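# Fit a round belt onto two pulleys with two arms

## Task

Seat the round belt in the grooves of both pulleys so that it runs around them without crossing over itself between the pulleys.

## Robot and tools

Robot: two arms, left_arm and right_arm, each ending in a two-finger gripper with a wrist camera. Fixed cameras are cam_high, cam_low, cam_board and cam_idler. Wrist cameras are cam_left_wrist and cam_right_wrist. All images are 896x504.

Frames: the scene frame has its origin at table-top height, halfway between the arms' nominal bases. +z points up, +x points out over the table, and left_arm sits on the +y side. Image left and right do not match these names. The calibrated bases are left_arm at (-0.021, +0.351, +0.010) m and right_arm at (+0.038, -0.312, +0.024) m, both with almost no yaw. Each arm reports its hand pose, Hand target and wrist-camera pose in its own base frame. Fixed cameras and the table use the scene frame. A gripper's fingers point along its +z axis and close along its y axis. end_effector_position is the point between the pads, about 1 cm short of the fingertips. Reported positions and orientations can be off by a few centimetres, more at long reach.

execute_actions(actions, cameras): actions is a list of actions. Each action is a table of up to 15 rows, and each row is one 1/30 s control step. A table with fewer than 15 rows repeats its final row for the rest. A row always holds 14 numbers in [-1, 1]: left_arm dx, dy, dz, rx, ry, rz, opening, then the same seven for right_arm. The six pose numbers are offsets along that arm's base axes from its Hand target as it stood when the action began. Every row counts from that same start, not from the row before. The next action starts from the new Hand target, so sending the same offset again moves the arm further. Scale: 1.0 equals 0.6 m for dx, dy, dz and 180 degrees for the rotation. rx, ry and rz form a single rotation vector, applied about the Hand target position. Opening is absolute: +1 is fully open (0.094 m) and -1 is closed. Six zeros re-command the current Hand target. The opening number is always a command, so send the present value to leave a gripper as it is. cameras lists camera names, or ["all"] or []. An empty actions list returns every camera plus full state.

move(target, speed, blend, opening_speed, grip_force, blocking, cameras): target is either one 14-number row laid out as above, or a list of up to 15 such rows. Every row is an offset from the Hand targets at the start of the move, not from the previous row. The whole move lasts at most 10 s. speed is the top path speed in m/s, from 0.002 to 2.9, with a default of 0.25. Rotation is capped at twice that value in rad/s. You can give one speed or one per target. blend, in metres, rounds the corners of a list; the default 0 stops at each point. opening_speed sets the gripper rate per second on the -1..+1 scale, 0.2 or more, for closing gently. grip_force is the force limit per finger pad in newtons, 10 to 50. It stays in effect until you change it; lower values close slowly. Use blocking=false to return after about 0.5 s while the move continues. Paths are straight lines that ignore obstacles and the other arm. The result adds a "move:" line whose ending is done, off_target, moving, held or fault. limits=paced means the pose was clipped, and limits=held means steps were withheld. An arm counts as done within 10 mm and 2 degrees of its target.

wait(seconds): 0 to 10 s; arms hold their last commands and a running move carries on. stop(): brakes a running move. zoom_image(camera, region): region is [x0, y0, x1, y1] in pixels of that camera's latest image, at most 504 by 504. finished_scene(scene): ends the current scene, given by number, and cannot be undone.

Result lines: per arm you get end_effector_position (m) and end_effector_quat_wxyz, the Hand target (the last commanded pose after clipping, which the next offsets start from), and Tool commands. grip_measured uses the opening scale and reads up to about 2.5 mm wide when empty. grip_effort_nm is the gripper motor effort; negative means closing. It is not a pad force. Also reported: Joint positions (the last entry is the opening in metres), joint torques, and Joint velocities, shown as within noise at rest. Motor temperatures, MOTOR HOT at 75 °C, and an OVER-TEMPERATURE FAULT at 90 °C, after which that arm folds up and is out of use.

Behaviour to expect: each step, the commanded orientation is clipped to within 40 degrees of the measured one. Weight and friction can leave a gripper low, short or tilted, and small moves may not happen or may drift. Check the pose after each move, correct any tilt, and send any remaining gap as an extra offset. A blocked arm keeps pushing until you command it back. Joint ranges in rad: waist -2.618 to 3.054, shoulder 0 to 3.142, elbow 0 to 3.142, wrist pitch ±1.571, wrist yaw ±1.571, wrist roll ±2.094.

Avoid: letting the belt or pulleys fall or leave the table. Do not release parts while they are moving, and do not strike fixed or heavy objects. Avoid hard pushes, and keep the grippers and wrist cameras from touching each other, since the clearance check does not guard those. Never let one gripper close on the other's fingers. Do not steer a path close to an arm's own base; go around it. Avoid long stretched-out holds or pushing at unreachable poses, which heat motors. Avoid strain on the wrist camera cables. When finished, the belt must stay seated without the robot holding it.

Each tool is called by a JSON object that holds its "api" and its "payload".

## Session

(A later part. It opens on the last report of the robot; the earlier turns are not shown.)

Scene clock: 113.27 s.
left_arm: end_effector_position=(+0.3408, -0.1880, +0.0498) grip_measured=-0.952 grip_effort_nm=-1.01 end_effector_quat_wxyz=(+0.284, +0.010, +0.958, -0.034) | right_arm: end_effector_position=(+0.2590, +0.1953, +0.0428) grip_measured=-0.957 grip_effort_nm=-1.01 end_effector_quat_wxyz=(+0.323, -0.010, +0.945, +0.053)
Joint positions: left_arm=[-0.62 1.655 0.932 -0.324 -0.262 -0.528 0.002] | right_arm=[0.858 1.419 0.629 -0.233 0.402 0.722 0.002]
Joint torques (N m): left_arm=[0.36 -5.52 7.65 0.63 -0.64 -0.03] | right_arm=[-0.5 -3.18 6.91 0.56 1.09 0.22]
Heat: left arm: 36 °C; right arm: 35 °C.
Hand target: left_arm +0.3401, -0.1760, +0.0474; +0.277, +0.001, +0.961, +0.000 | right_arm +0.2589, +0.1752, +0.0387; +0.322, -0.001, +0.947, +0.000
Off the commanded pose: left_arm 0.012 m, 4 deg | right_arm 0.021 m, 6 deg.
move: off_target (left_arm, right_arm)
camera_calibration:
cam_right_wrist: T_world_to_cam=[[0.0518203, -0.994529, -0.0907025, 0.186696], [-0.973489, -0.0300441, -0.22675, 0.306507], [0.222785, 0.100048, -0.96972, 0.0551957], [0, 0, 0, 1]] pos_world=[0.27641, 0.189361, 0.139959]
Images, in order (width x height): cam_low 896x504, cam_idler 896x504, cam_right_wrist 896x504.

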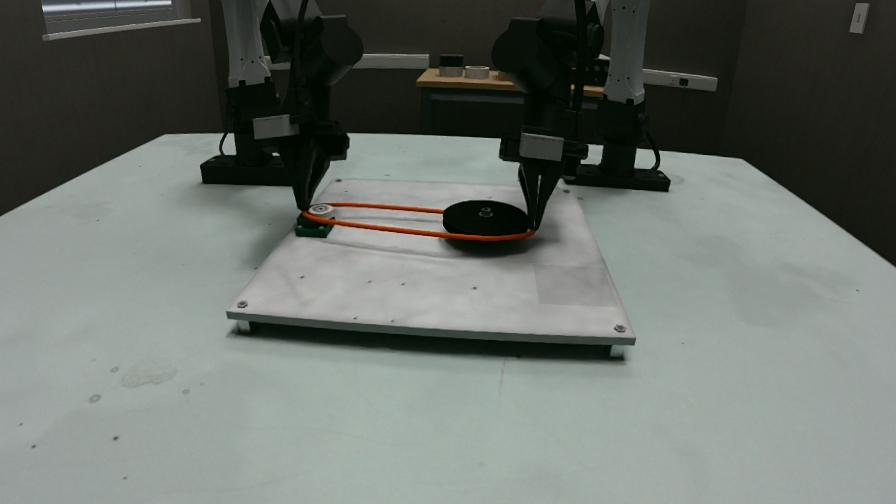

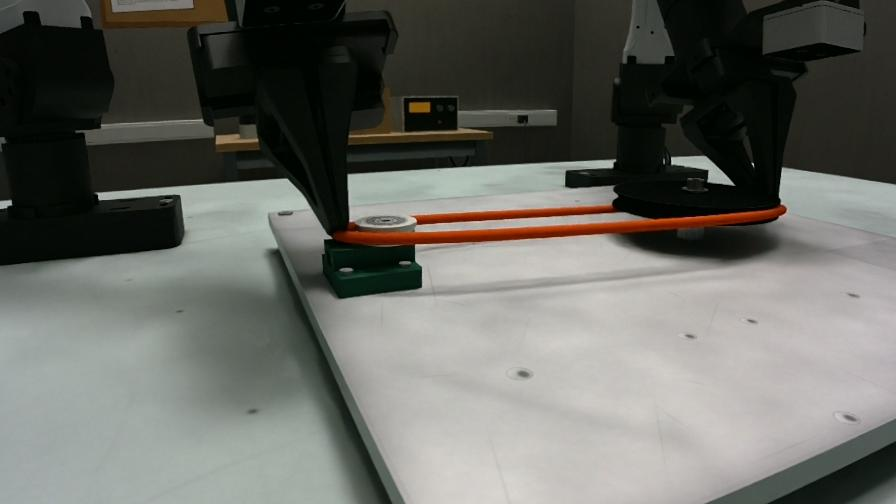

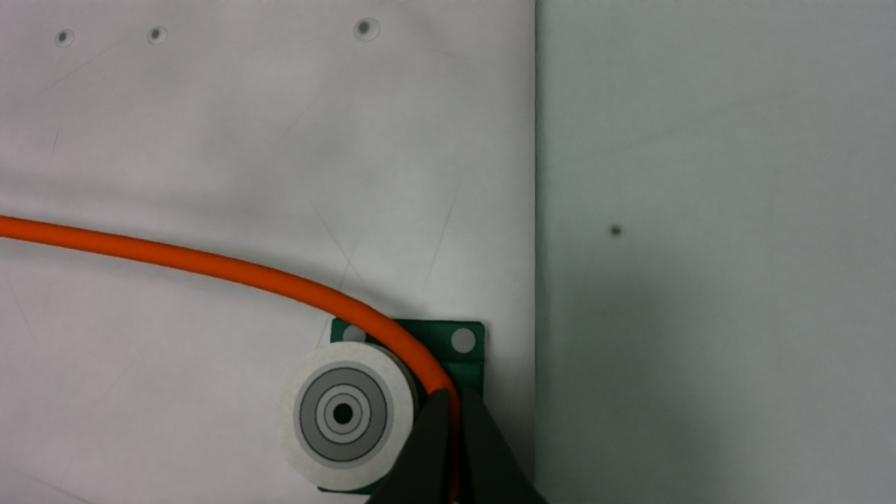

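{"api": "move", "payload": {"target": [[0,-0.003,0,0,0,0,-0.97,0,0.022,0.004,0,0,0,-0.97]], "speed": 0.05, "cameras": ["cam_idler","cam_low","cam_right_wrist","cam_left_wrist"]}}

{"api": "zoom_image", "payload": {"camera": "cam_idler", "region": [280, 120, 480, 320]}}

{"api": "zoom_image", "payload": {"camera": "cam_idler", "region": [560, 120, 840, 280]}}

{"api": "zoom_image", "payload": {"camera": "cam_low", "region": [280, 160, 560, 290]}}

Scene clock: 115.63 s.
left_arm: end_effector_position=(+0.3394, -0.1877, +0.0476) grip_measured=-0.952 grip_effort_nm=-1.01 end_effector_quat_wxyz=(+0.281, +0.010, +0.959, -0.031) | right_arm: end_effector_position=(+0.2587, +0.1999, +0.0429) grip_measured=-0.957 grip_effort_nm=-1.01 end_effector_quat_wxyz=(+0.323, -0.006, +0.946, +0.034)
Joint positions: left_arm=[-0.622 1.659 0.932 -0.329 -0.264 -0.532 0.002] | right_arm=[0.889 1.459 0.673 -0.278 0.445 0.76 0.002]
Joint torques (N m): left_arm=[0.16 -5.6 8.01 0.64 -0.64 -0.02] | right_arm=[-0.31 -3.23 7.1 0.7 0.89 0.23]
Heat: left arm: 36 °C; right arm: 35 °C.
Hand target: left_arm +0.3402, -0.1776, +0.0474; +0.277, +0.000, +0.961, +0.000 | right_arm +0.2589, +0.1884, +0.0410; +0.322, +0.000, +0.947, +0.000
Off the commanded pose: left_arm 0.010 m, 4 deg | right_arm 0.012 m, 4 deg.
move: off_target (left_arm, right_arm)
camera_calibration:
cam_left_wrist: T_world_to_cam=[[-0.0352279, -0.998073, 0.0510847, -0.178971], [-0.988378, 0.0272309, -0.149557, 0.388724], [0.147878, -0.0557596, -0.987433, 0.0727673], [0, 0, 0, 1]] pos_world=[0.367141, -0.185154, 0.139132]
cam_right_wrist: T_world_to_cam=[[0.0322591, -0.997757, -0.0586465, 0.195591], [-0.97435, -0.0183187, -0.224293, 0.304081], [0.222715, 0.0643777, -0.972756, 0.0621493], [0, 0, 0, 1]] pos_world=[0.27613, 0.196722, 0.14013]
Images, in order (width x height): cam_low 896x504, cam_idler 896x504, cam_left_wrist 896x504, cam_right_wrist 896x504.

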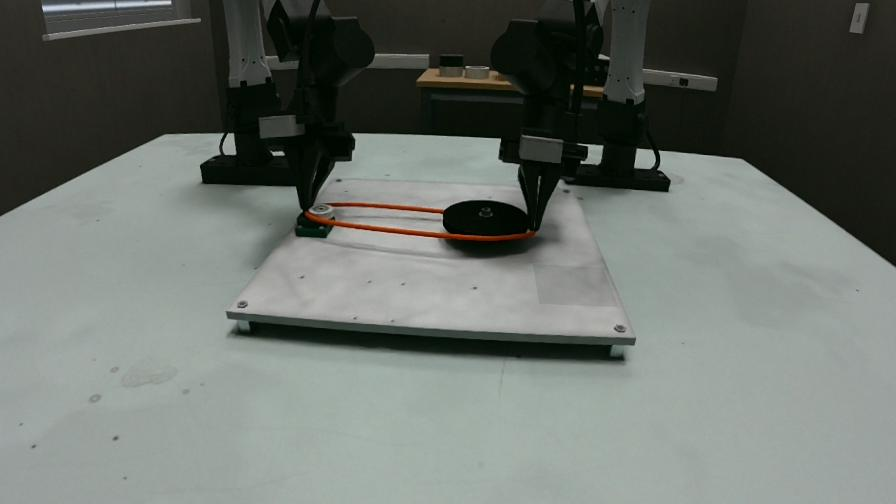

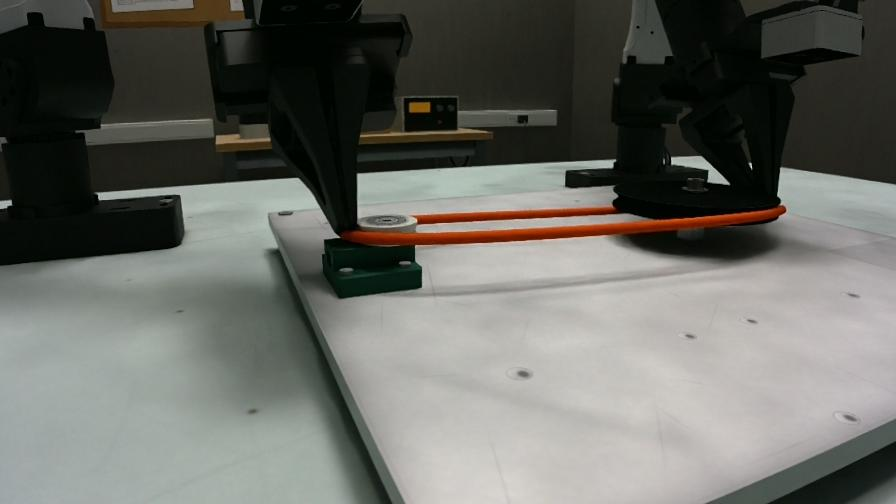

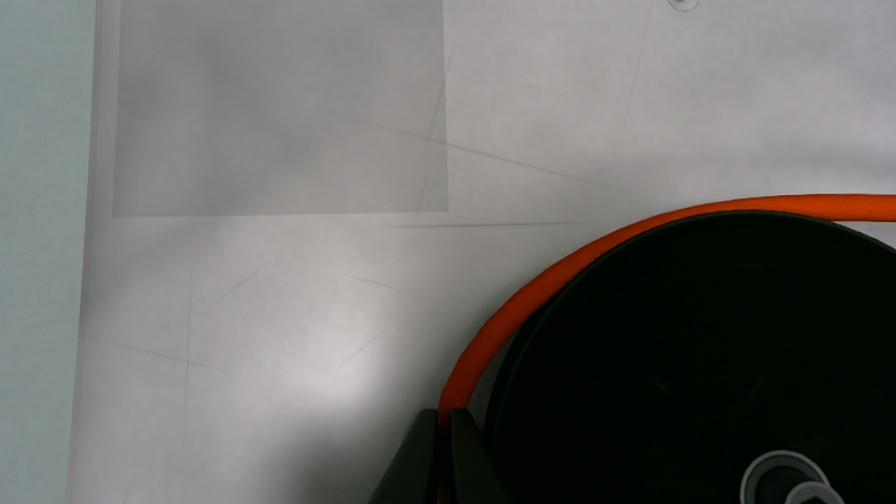

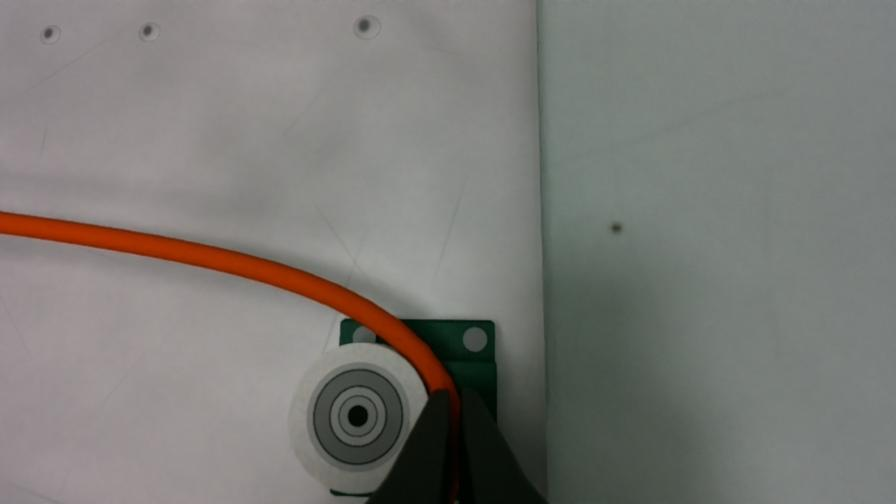

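Scaled by 2.520 from the camera's 896x504 image, which has a finer 1280x720 frame.

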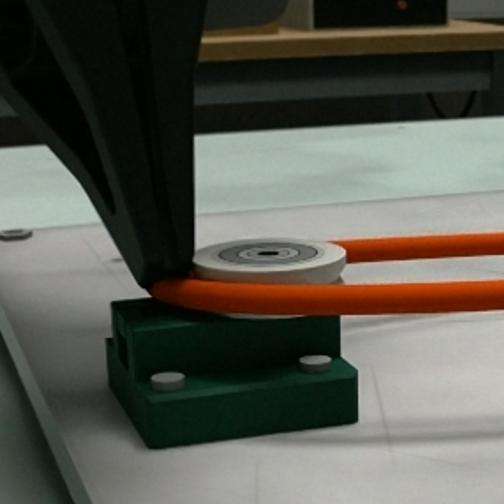

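Scaled by 1.800 from the camera's 896x504 image, which has a finer 1280x720 frame.

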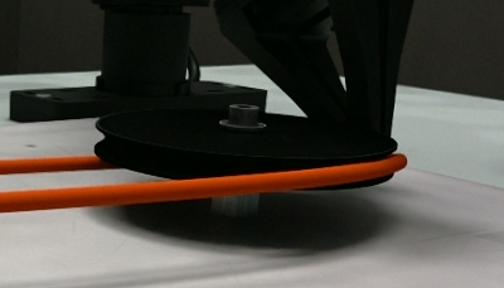

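Scaled by 1.800 from the camera's 896x504 image, which has a finer 1280x720 frame.

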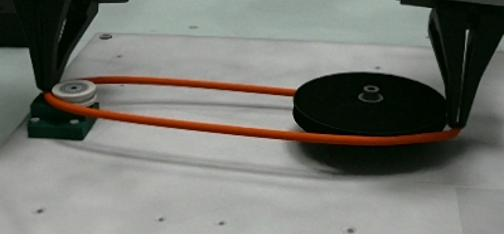

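{"api": "move", "payload": {"target": [[0,0.008,0,0,0,0,-0.8,0,0,0,0,0,0,-0.97],[0,0.01,0.08,0,0,0,-0.8,0,0,0,0,0,0,-0.97]], "speed": 0.05, "opening_speed": 0.5, "cameras": ["cam_idler","cam_low","cam_left_wrist"]}}

{"api": "zoom_image", "payload": {"camera": "cam_idler", "region": [280, 120, 480, 320]}}

{"api": "zoom_image", "payload": {"camera": "cam_idler", "region": [560, 120, 840, 280]}}

{"api": "zoom_image", "payload": {"camera": "cam_low", "region": [280, 160, 560, 290]}}

Scene clock: 119.17 s.
left_arm: end_effector_position=(+0.3267, -0.1700, +0.0714) grip_measured=-0.802 grip_effort_nm=0.11 end_effector_quat_wxyz=(+0.244, +0.011, +0.970, +0.009) | right_arm: end_effector_position=(+0.2588, +0.1935, +0.0426) grip_measured=-0.957 grip_effort_nm=-1.01 end_effector_quat_wxyz=(+0.326, -0.004, +0.945, +0.019)
Joint positions: left_arm=[-0.614 1.616 1.034 -0.581 -0.287 -0.532 0.009] | right_arm=[0.889 1.459 0.673 -0.298 0.472 0.762 0.002]
Joint torques (N m): left_arm=[0.84 -8.83 9.17 1.04 -0.34 0.11] | right_arm=[-0.23 -3.3 7.3 0.88 0.6 0.19]
Heat: left arm: 36 °C; right arm: 35 °C.
Hand target: left_arm +0.3401, -0.1716, +0.0953; +0.277, +0.000, +0.961, +0.000 | right_arm +0.2589, +0.1884, +0.0411; +0.322, +0.000, +0.947, +0.000
Off the commanded pose: left_arm 0.028 m, 4 deg | right_arm 0.005 m, 2 deg.
move: off_target (left_arm)
camera_calibration:
cam_left_wrist: T_world_to_cam=[[-0.0155082, -0.99954, -0.0260496, -0.164159], [-0.997179, 0.0173746, -0.0730196, 0.374862], [0.0734386, 0.0248438, -0.99699, 0.137876], [0, 0, 0, 1]] pos_world=[0.361133, -0.174022, 0.160557]
Images, in order (width x height): cam_low 896x504, cam_idler 896x504, cam_left_wrist 896x504.

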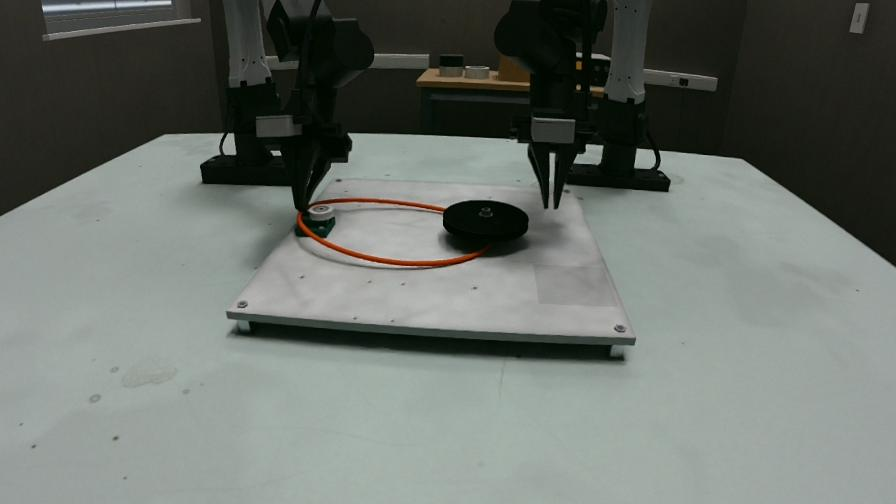

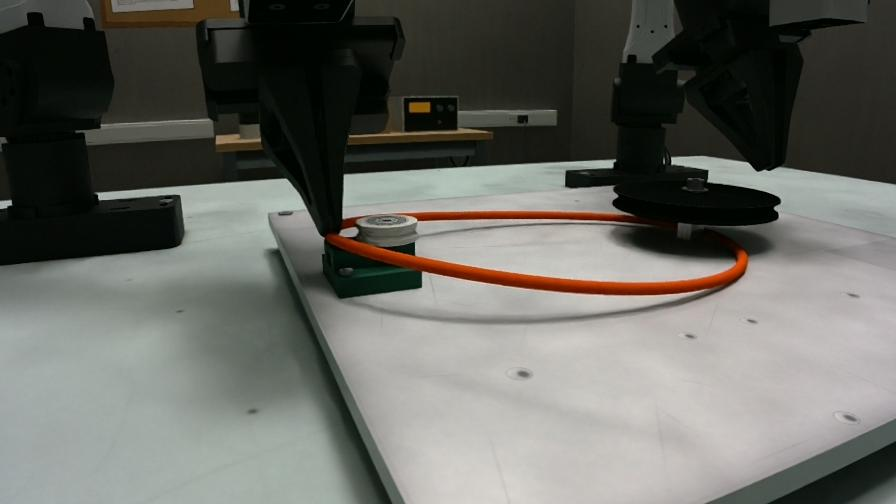

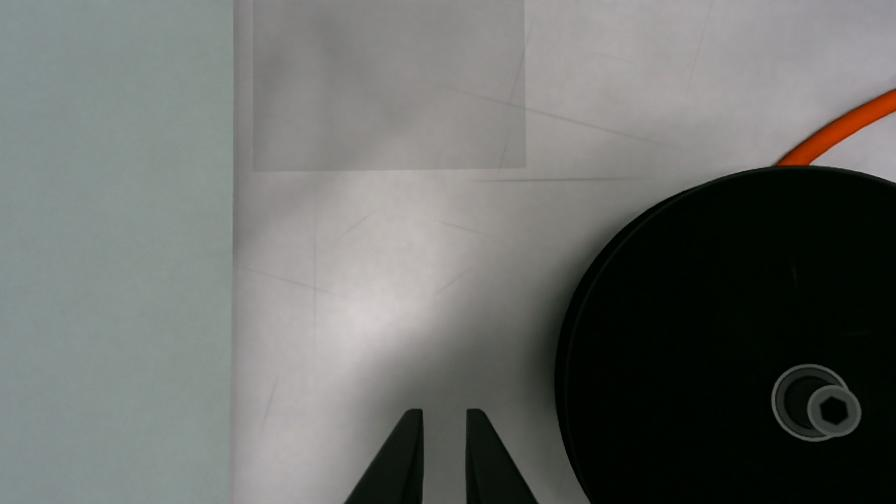

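Scaled by 2.520 from the camera's 896x504 image, which has a finer 1280x720 frame.

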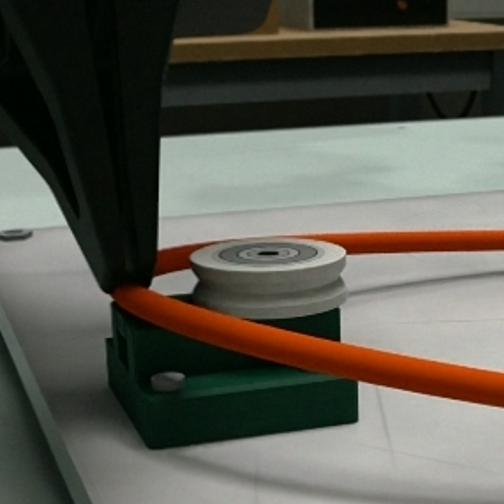

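Scaled by 1.800 from the camera's 896x504 image, which has a finer 1280x720 frame.

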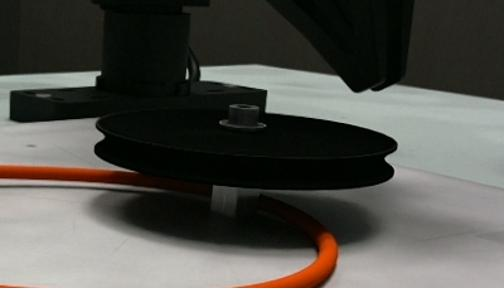

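Scaled by 1.800 from the camera's 896x504 image, which has a finer 1280x720 frame.

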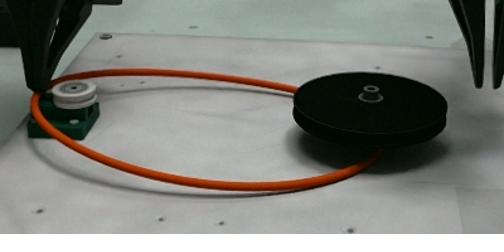

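{"api": "move", "payload": {"target": [[0,0.03,0.03,0,0,0,-0.6,0,-0.02,0,0,0,0,-0.97],[0,0.03,0.03,0,0,0,-0.6,0,-0.02,0.04,0,0,0,-0.97],[0,0.03,0.03,0,0,0,-0.6,0,0.09,0.04,0,0,0,-0.97],[0,0.03,0.03,0,0,0,-0.6,0,0.2,0.01,0,0,0,-0.97]], "speed": 0.08, "cameras": ["cam_idler","cam_low","cam_board","cam_left_wrist"]}}

{"api": "zoom_image", "payload": {"camera": "cam_idler", "region": [560, 120, 840, 280]}}

Scene clock: 126.37 s.
left_arm: end_effector_position=(+0.3292, -0.1493, +0.0906) grip_measured=-0.602 grip_effort_nm=0.14 end_effector_quat_wxyz=(+0.249, +0.003, +0.968, +0.016) | right_arm: end_effector_position=(+0.2549, +0.3030, +0.0423) grip_measured=-0.957 grip_effort_nm=-1.01 end_effector_quat_wxyz=(+0.312, -0.007, +0.950, -0.001)
Joint positions: left_arm=[-0.563 1.557 1.048 -0.64 -0.287 -0.494 0.019] | right_arm=[1.106 1.842 1.127 -0.534 0.558 0.998 0.002]
Joint torques (N m): left_arm=[0.79 -8.35 9.42 1.05 -0.1 0.21] | right_arm=[0.25 -6.54 7.99 0.86 0.67 0.17]
Heat: left arm: 37 °C; right arm: 35 °C.
Hand target: left_arm +0.3402, -0.1536, +0.1133; +0.277, +0.000, +0.961, +0.000 | right_arm +0.2589, +0.3084, +0.0470; +0.322, -0.001, +0.947, +0.000
Off the commanded pose: left_arm 0.026 m, 4 deg | right_arm 0.008 m, 1 deg.
move: off_target (left_arm)
camera_calibration:
cam_left_wrist: T_world_to_cam=[[0.00209849, -0.999325, -0.036672, -0.147649], [-0.996454, 0.000994771, -0.0841283, 0.376769], [0.084108, 0.0367185, -0.99578, 0.154432], [0, 0, 0, 1]] pos_world=[0.362754, -0.153595, 0.180062]
Images, in order (width x height): cam_low 896x504, cam_board 896x504, cam_idler 896x504, cam_left_wrist 896x504.

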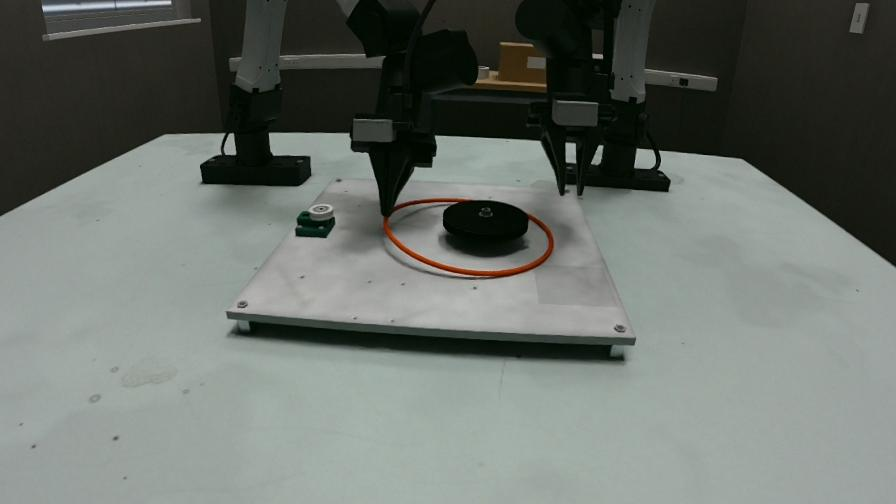

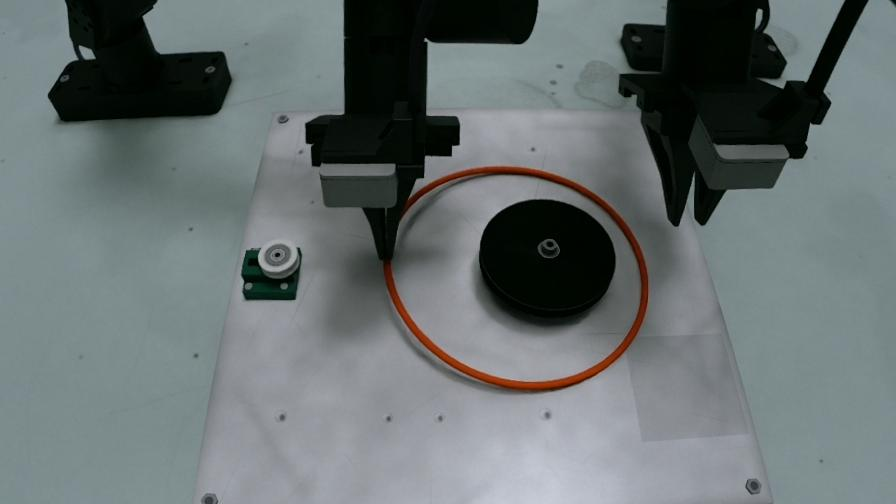

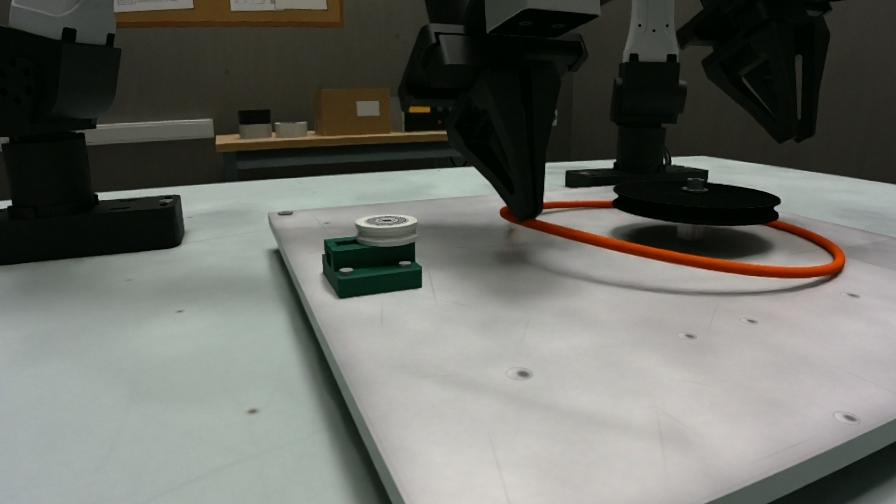

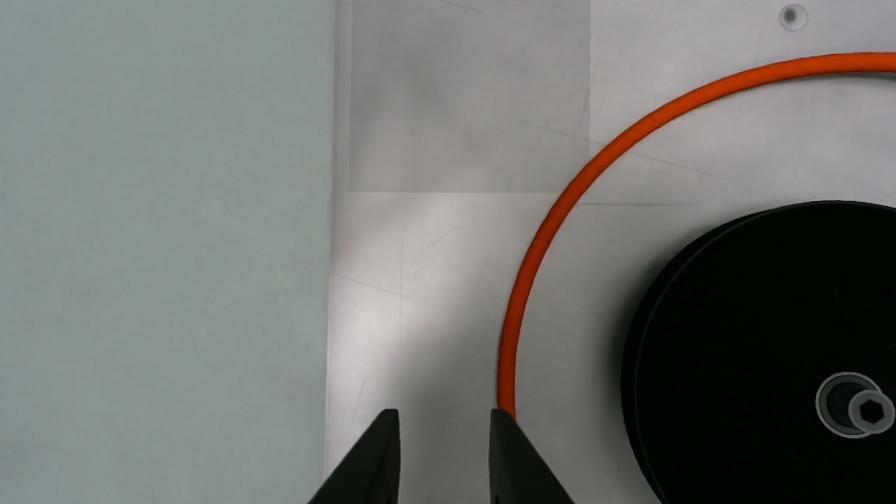

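Scaled by 1.800 from the camera's 896x504 image, which has a finer 1280x720 frame.

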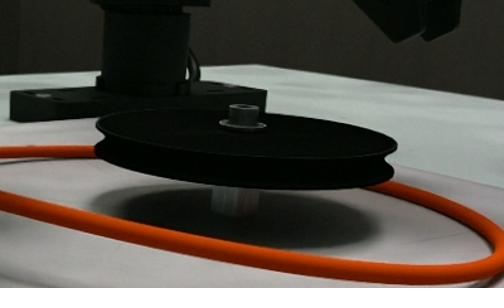

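{"api": "move", "payload": {"target": [[0,-0.023,-0.05,0,0,0,-0.6,0,0,0,0,0,0,-0.97],[0,-0.023,-0.143,0,0,0,-0.6,0,0,0,0,0,0,-0.97]], "speed": 0.1, "cameras": ["cam_idler","cam_left_wrist"]}}

{"api": "zoom_image", "payload": {"camera": "cam_idler", "region": [600, 120, 880, 280]}}

Scene clock: 129.63 s.
left_arm: end_effector_position=(+0.3406, -0.1676, +0.0330) grip_measured=-0.602 grip_effort_nm=0.14 end_effector_quat_wxyz=(+0.274, +0.003, +0.962, -0.003) | right_arm: end_effector_position=(+0.2549, +0.3029, +0.0422) grip_measured=-0.957 grip_effort_nm=-1.01 end_effector_quat_wxyz=(+0.312, -0.007, +0.950, -0.001)
Joint positions: left_arm=[-0.589 1.679 0.9 -0.311 -0.29 -0.51 0.019] | right_arm=[1.106 1.842 1.127 -0.534 0.558 0.999 0.002]
Joint torques (N m): left_arm=[-0.42 -5.57 4.7 1.34 -0.25 -0.01] | right_arm=[0.13 -6.27 8.1 0.83 0.65 0.25]
Heat: left arm: 37 °C; right arm: 35 °C.
Hand target: left_arm +0.3402, -0.1674, +0.0276; +0.277, +0.000, +0.961, +0.000 | right_arm +0.2589, +0.3084, +0.0470; +0.322, -0.001, +0.947, +0.000
Off the commanded pose: left_arm 0.005 m, 1 deg | right_arm 0.008 m, 1 deg.
move: done
camera_calibration:
cam_left_wrist: T_world_to_cam=[[-0.00730944, -0.999973, 0.00107431, -0.166287], [-0.990804, 0.00709725, -0.135119, 0.384112], [0.135108, -0.00205207, -0.990829, 0.0727943], [0, 0, 0, 1]] pos_world=[0.369529, -0.168859, 0.124206]
Images, in order (width x height): cam_idler 896x504, cam_left_wrist 896x504.

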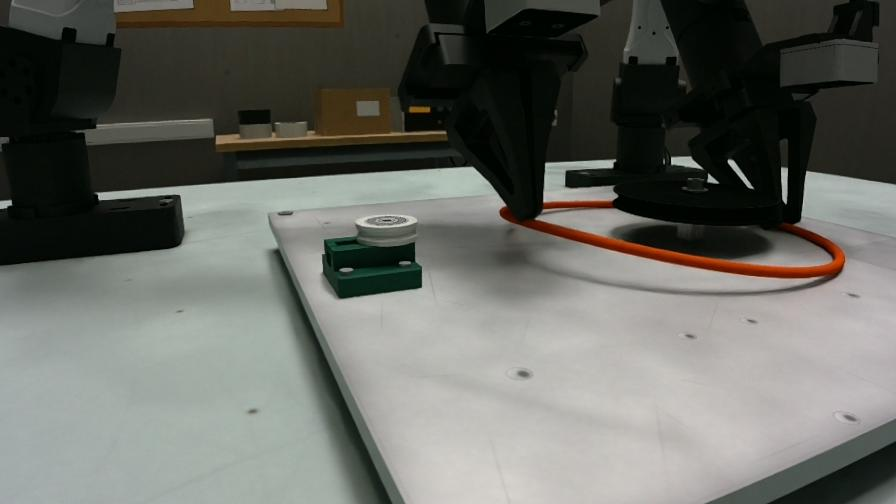

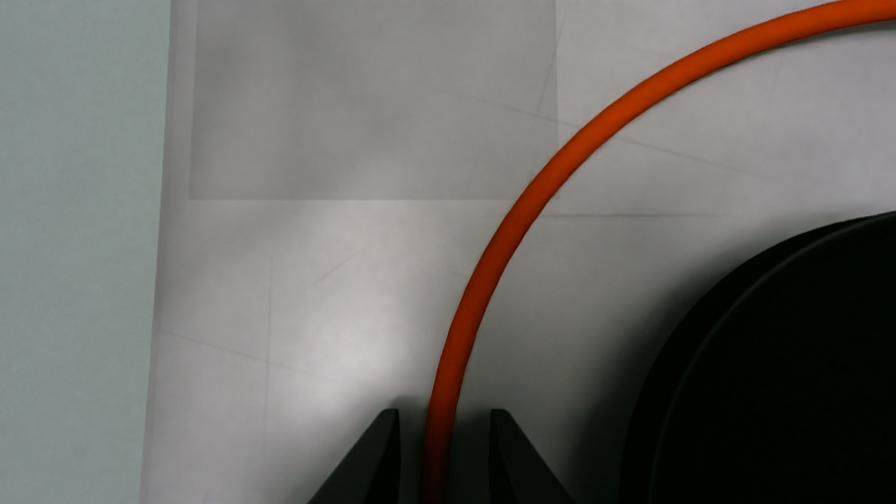

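Scaled by 1.800 from the camera's 896x504 image, which has a finer 1280x720 frame.

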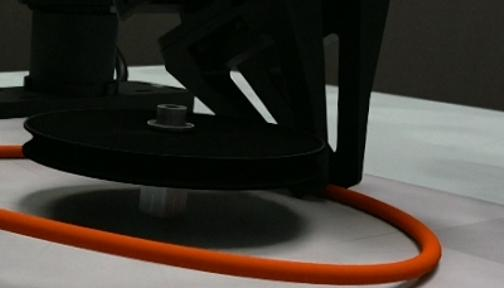

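{"api": "move", "payload": {"target": [[0,0.003,-0.022,0,0.042,0,-0.6,0,0,0,0,0,0,-0.97],[0,0.003,-0.022,0,0.042,0,-0.97,0,0,0,0,0,0,-0.97]], "speed": 0.1, "opening_speed": 1, "cameras": ["cam_idler","cam_left_wrist"]}}

{"api": "move", "payload": {"target": [[0,0,0.06,0,0,0,-0.97,0,-0.05,0.025,0,0.026,0,-0.97],[0,0.02,0.06,0,-0.042,0,-0.97,0,-0.09,0.025,0,0.026,0,-0.97],[0,0.02,0.04,0,-0.042,0,-0.97,0,-0.09,0.015,0,0.026,0,-0.97]], "speed": 0.08, "cameras": ["cam_idler","cam_low","cam_left_wrist"]}}

{"api": "zoom_image", "payload": {"camera": "cam_idler", "region": [560, 120, 840, 280]}}

{"api": "zoom_image", "payload": {"camera": "cam_low", "region": [280, 160, 560, 290]}}

Scene clock: 132.87 s.
left_arm: end_effector_position=(+0.3495, -0.1654, +0.0315) grip_measured=-0.923 grip_effort_nm=-1.00 end_effector_quat_wxyz=(+0.248, -0.005, +0.969, -0.001) | right_arm: end_effector_position=(+0.2549, +0.3028, +0.0423) grip_measured=-0.957 grip_effort_nm=-1.01 end_effector_quat_wxyz=(+0.312, -0.007, +0.950, -0.001)
Joint positions: left_arm=[-0.557 1.73 0.981 -0.388 -0.258 -0.51 0.004] | right_arm=[1.106 1.842 1.127 -0.534 0.558 0.999 0.002]
Joint torques (N m): left_arm=[0.42 -3.86 6.12 0.74 0.3 0.07] | right_arm=[0.28 -6.38 8.03 0.84 0.67 0.23]
Heat: left arm: 36 °C; right arm: 35 °C.
Hand target: left_arm +0.3401, -0.1656, +0.0143; +0.213, +0.000, +0.977, +0.000 | right_arm +0.2589, +0.3083, +0.0470; +0.322, +0.000, +0.947, +0.000
Off the commanded pose: left_arm 0.020 m, 4 deg | right_arm 0.008 m, 1 deg.
move: off_target (left_arm); target 2's new opening was sent with left_arm's hand 0.020 m and 4 deg from that target
camera_calibration:
cam_left_wrist: T_world_to_cam=[[0.0100793, -0.999949, 0.000389789, -0.170049], [-0.996668, -0.0100778, -0.0809395, 0.390191], [0.0809393, 0.000427326, -0.996719, 0.0896144], [0, 0, 0, 1]] pos_world=[0.383351, -0.166146, 0.120969]
Images, in order (width x height): cam_idler 896x504, cam_left_wrist 896x504.

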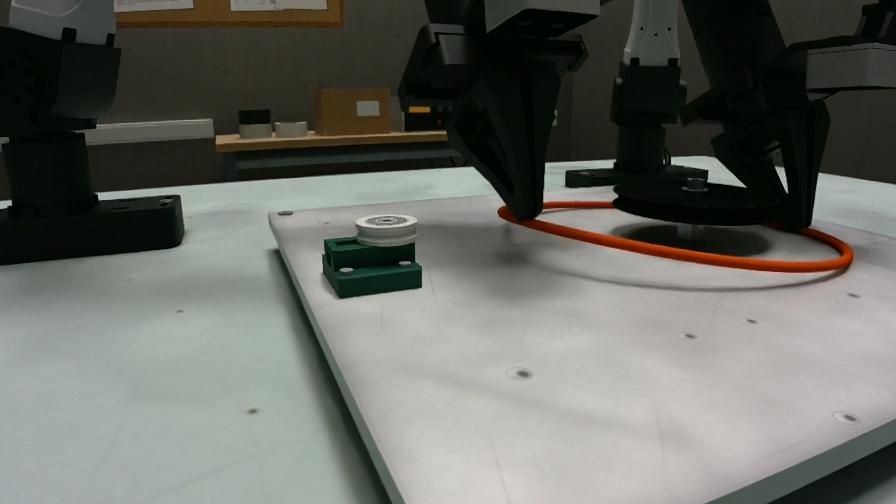

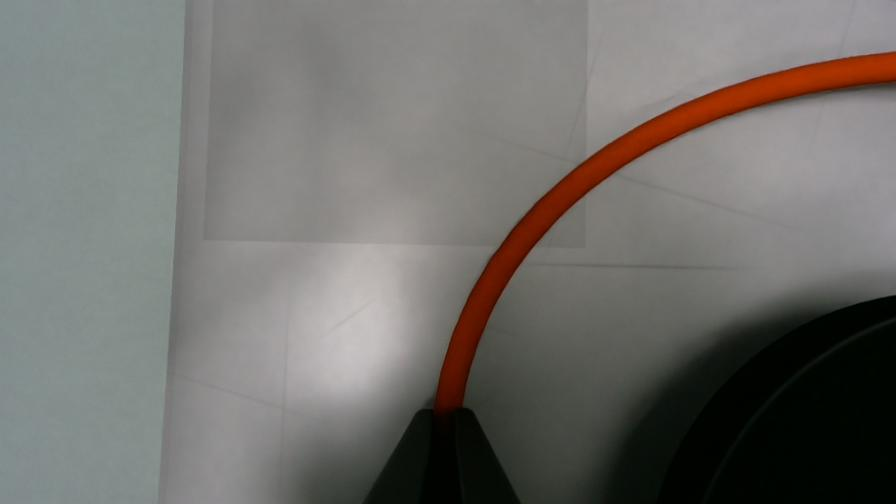

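Scene clock: 135.93 s.
left_arm: end_effector_position=(+0.3369, -0.1598, +0.0361) grip_measured=-0.925 grip_effort_nm=-1.01 end_effector_quat_wxyz=(+0.262, +0.002, +0.965, -0.014) | right_arm: end_effector_position=(+0.2579, +0.2608, +0.0548) grip_measured=-0.957 grip_effort_nm=-1.01 end_effector_quat_wxyz=(+0.282, -0.004, +0.960, +0.002)
Joint positions: left_arm=[-0.557 1.647 0.889 -0.338 -0.247 -0.493 0.004] | right_arm=[1.008 1.696 1.029 -0.568 0.471 0.918 0.002]
Joint torques (N m): left_arm=[0.29 -6.98 4.94 1.25 -0.49 0.2] | right_arm=[-1.36 -7.77 4.94 0.95 0.43 0.08]
Heat: left arm: 36 °C; right arm: 36 °C.
Hand target: left_arm +0.3402, -0.1537, +0.0384; +0.277, +0.000, +0.961, +0.000 | right_arm +0.2589, +0.2544, +0.0560; +0.283, -0.001, +0.959, +0.000
Off the commanded pose: left_arm 0.007 m, 2 deg | right_arm 0.007 m, 1 deg.
move: done
camera_calibration:
cam_left_wrist: T_world_to_cam=[[-0.0100903, -0.999703, 0.0221777, -0.158238], [-0.993833, 0.00757681, -0.11063, 0.380922], [0.110429, -0.0231572, -0.993614, 0.0813634], [0, 0, 0, 1]] pos_world=[0.367991, -0.159193, 0.126494]
Images, in order (width x height): cam_low 896x504, cam_idler 896x504, cam_left_wrist 896x504.

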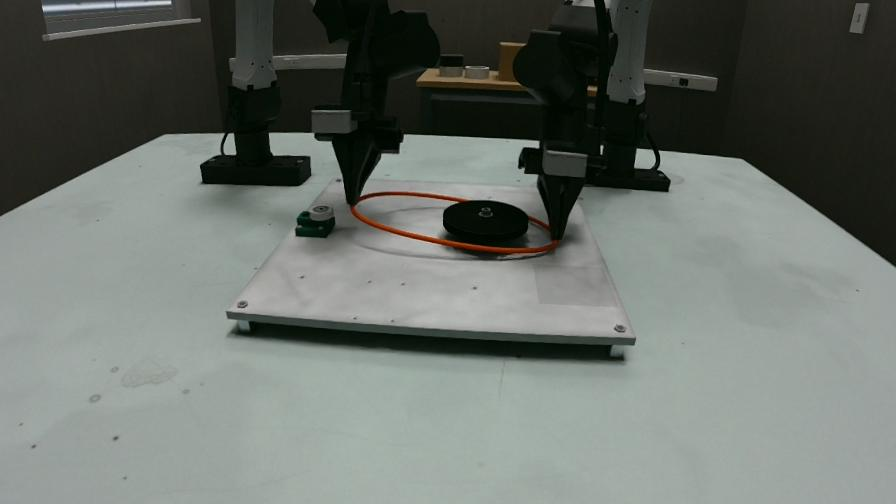

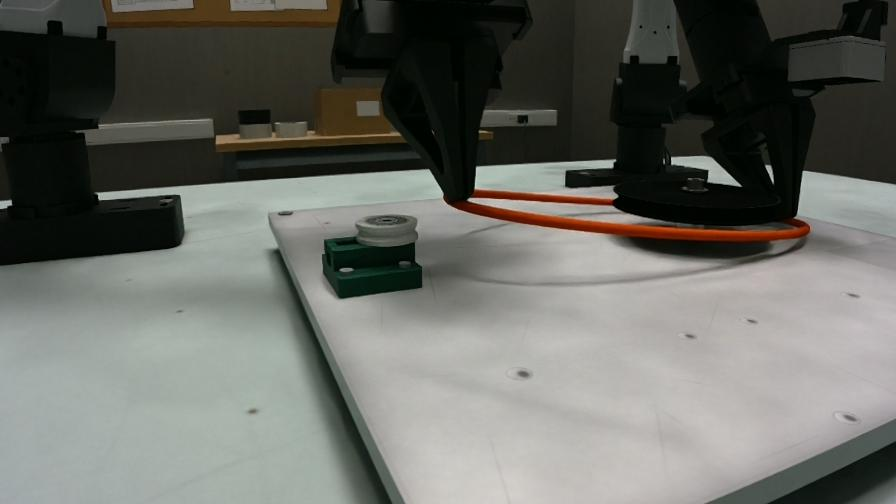

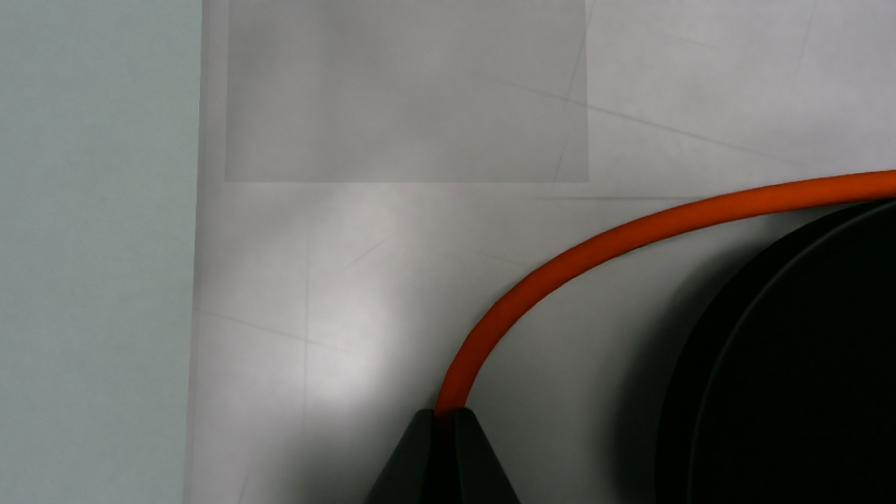

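Scaled by 1.800 from the camera's 896x504 image, which has a finer 1280x720 frame.

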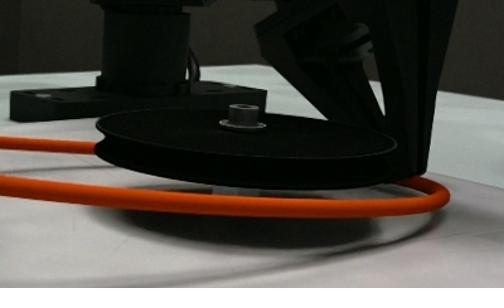

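Scaled by 1.800 from the camera's 896x504 image, which has a finer 1280x720 frame.

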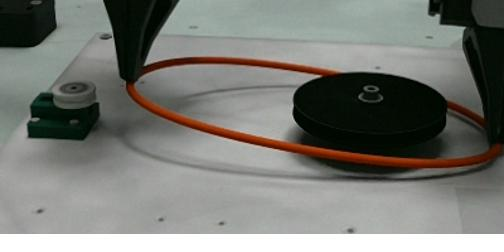

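{"api": "move", "payload": {"target": [[0,0,0.05,0,0,0,-0.97,0,0,0.006,0,-0.01,0,-0.97],[0,0,0.02,0,0,0,-0.97,0,0,0.006,0,-0.01,0,-0.97],[0,-0.012,0.02,0,0,0,-0.97,0,-0.08,0.006,0,-0.01,0,-0.97]], "speed": 0.08, "cameras": ["cam_idler","cam_low","cam_left_wrist"]}}

{"api": "zoom_image", "payload": {"camera": "cam_idler", "region": [560, 120, 840, 280]}}

{"api": "zoom_image", "payload": {"camera": "cam_low", "region": [280, 160, 560, 290]}}

Scene clock: 139.67 s.
left_arm: end_effector_position=(+0.3407, -0.1729, +0.0540) grip_measured=-0.925 grip_effort_nm=-1.01 end_effector_quat_wxyz=(+0.280, +0.011, +0.959, -0.028) | right_arm: end_effector_position=(+0.2607, +0.2280, +0.0622) grip_measured=-0.958 grip_effort_nm=-1.01 end_effector_quat_wxyz=(+0.300, -0.006, +0.954, +0.031)
Joint positions: left_arm=[-0.582 1.621 0.919 -0.348 -0.248 -0.493 0.004] | right_arm=[0.932 1.531 0.858 -0.451 0.434 0.819 0.002]
Joint torques (N m): left_arm=[0.61 -5.64 6.35 0.88 -0.58 0] | right_arm=[-1.92 -7.13 4.49 0.75 0.68 0.08]
Heat: left arm: 36 °C; right arm: 36 °C.
Hand target: left_arm +0.3401, -0.1609, +0.0503; +0.277, +0.000, +0.961, +0.000 | right_arm +0.2589, +0.2064, +0.0596; +0.298, +0.000, +0.955, +0.000
Off the commanded pose: left_arm 0.013 m, 3 deg | right_arm 0.022 m, 4 deg.
move: off_target (left_arm, right_arm)
camera_calibration:
cam_left_wrist: T_world_to_cam=[[-0.0353121, -0.998375, 0.0447365, -0.164163], [-0.988479, 0.0282996, -0.148687, 0.390656], [0.147179, -0.0494715, -0.987872, 0.0809819], [0, 0, 0, 1]] pos_world=[0.36844, -0.170945, 0.145429]
Images, in order (width x height): cam_low 896x504, cam_idler 896x504, cam_left_wrist 896x504.

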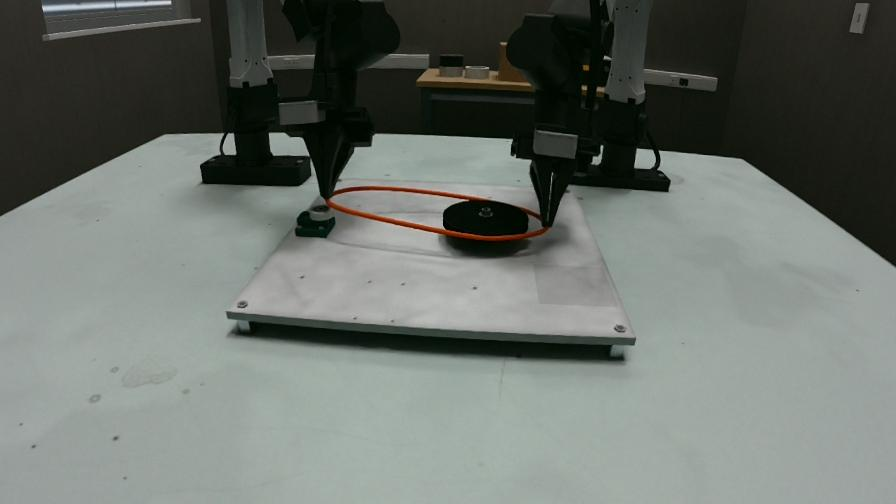

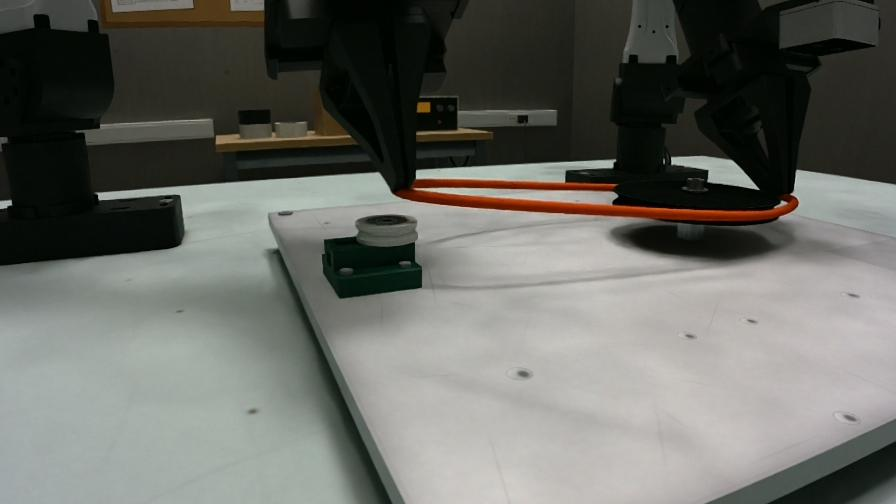

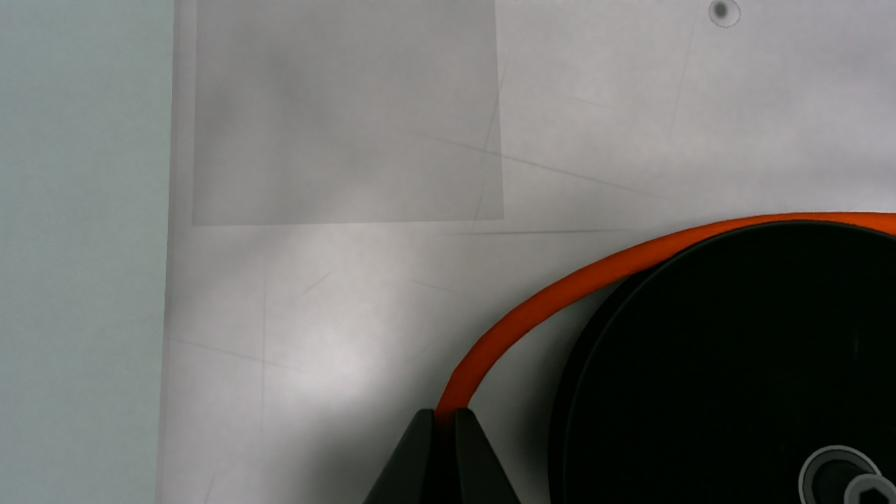

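Scaled by 1.800 from the camera's 896x504 image, which has a finer 1280x720 frame.

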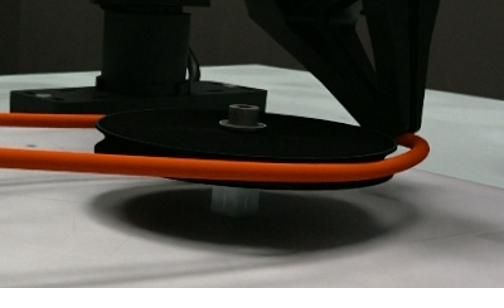

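Scaled by 1.800 from the camera's 896x504 image, which has a finer 1280x720 frame.

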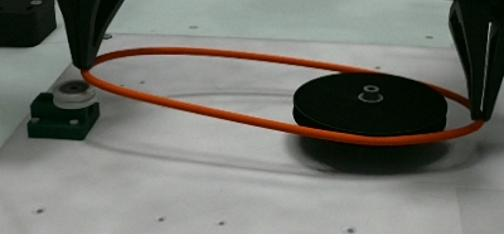

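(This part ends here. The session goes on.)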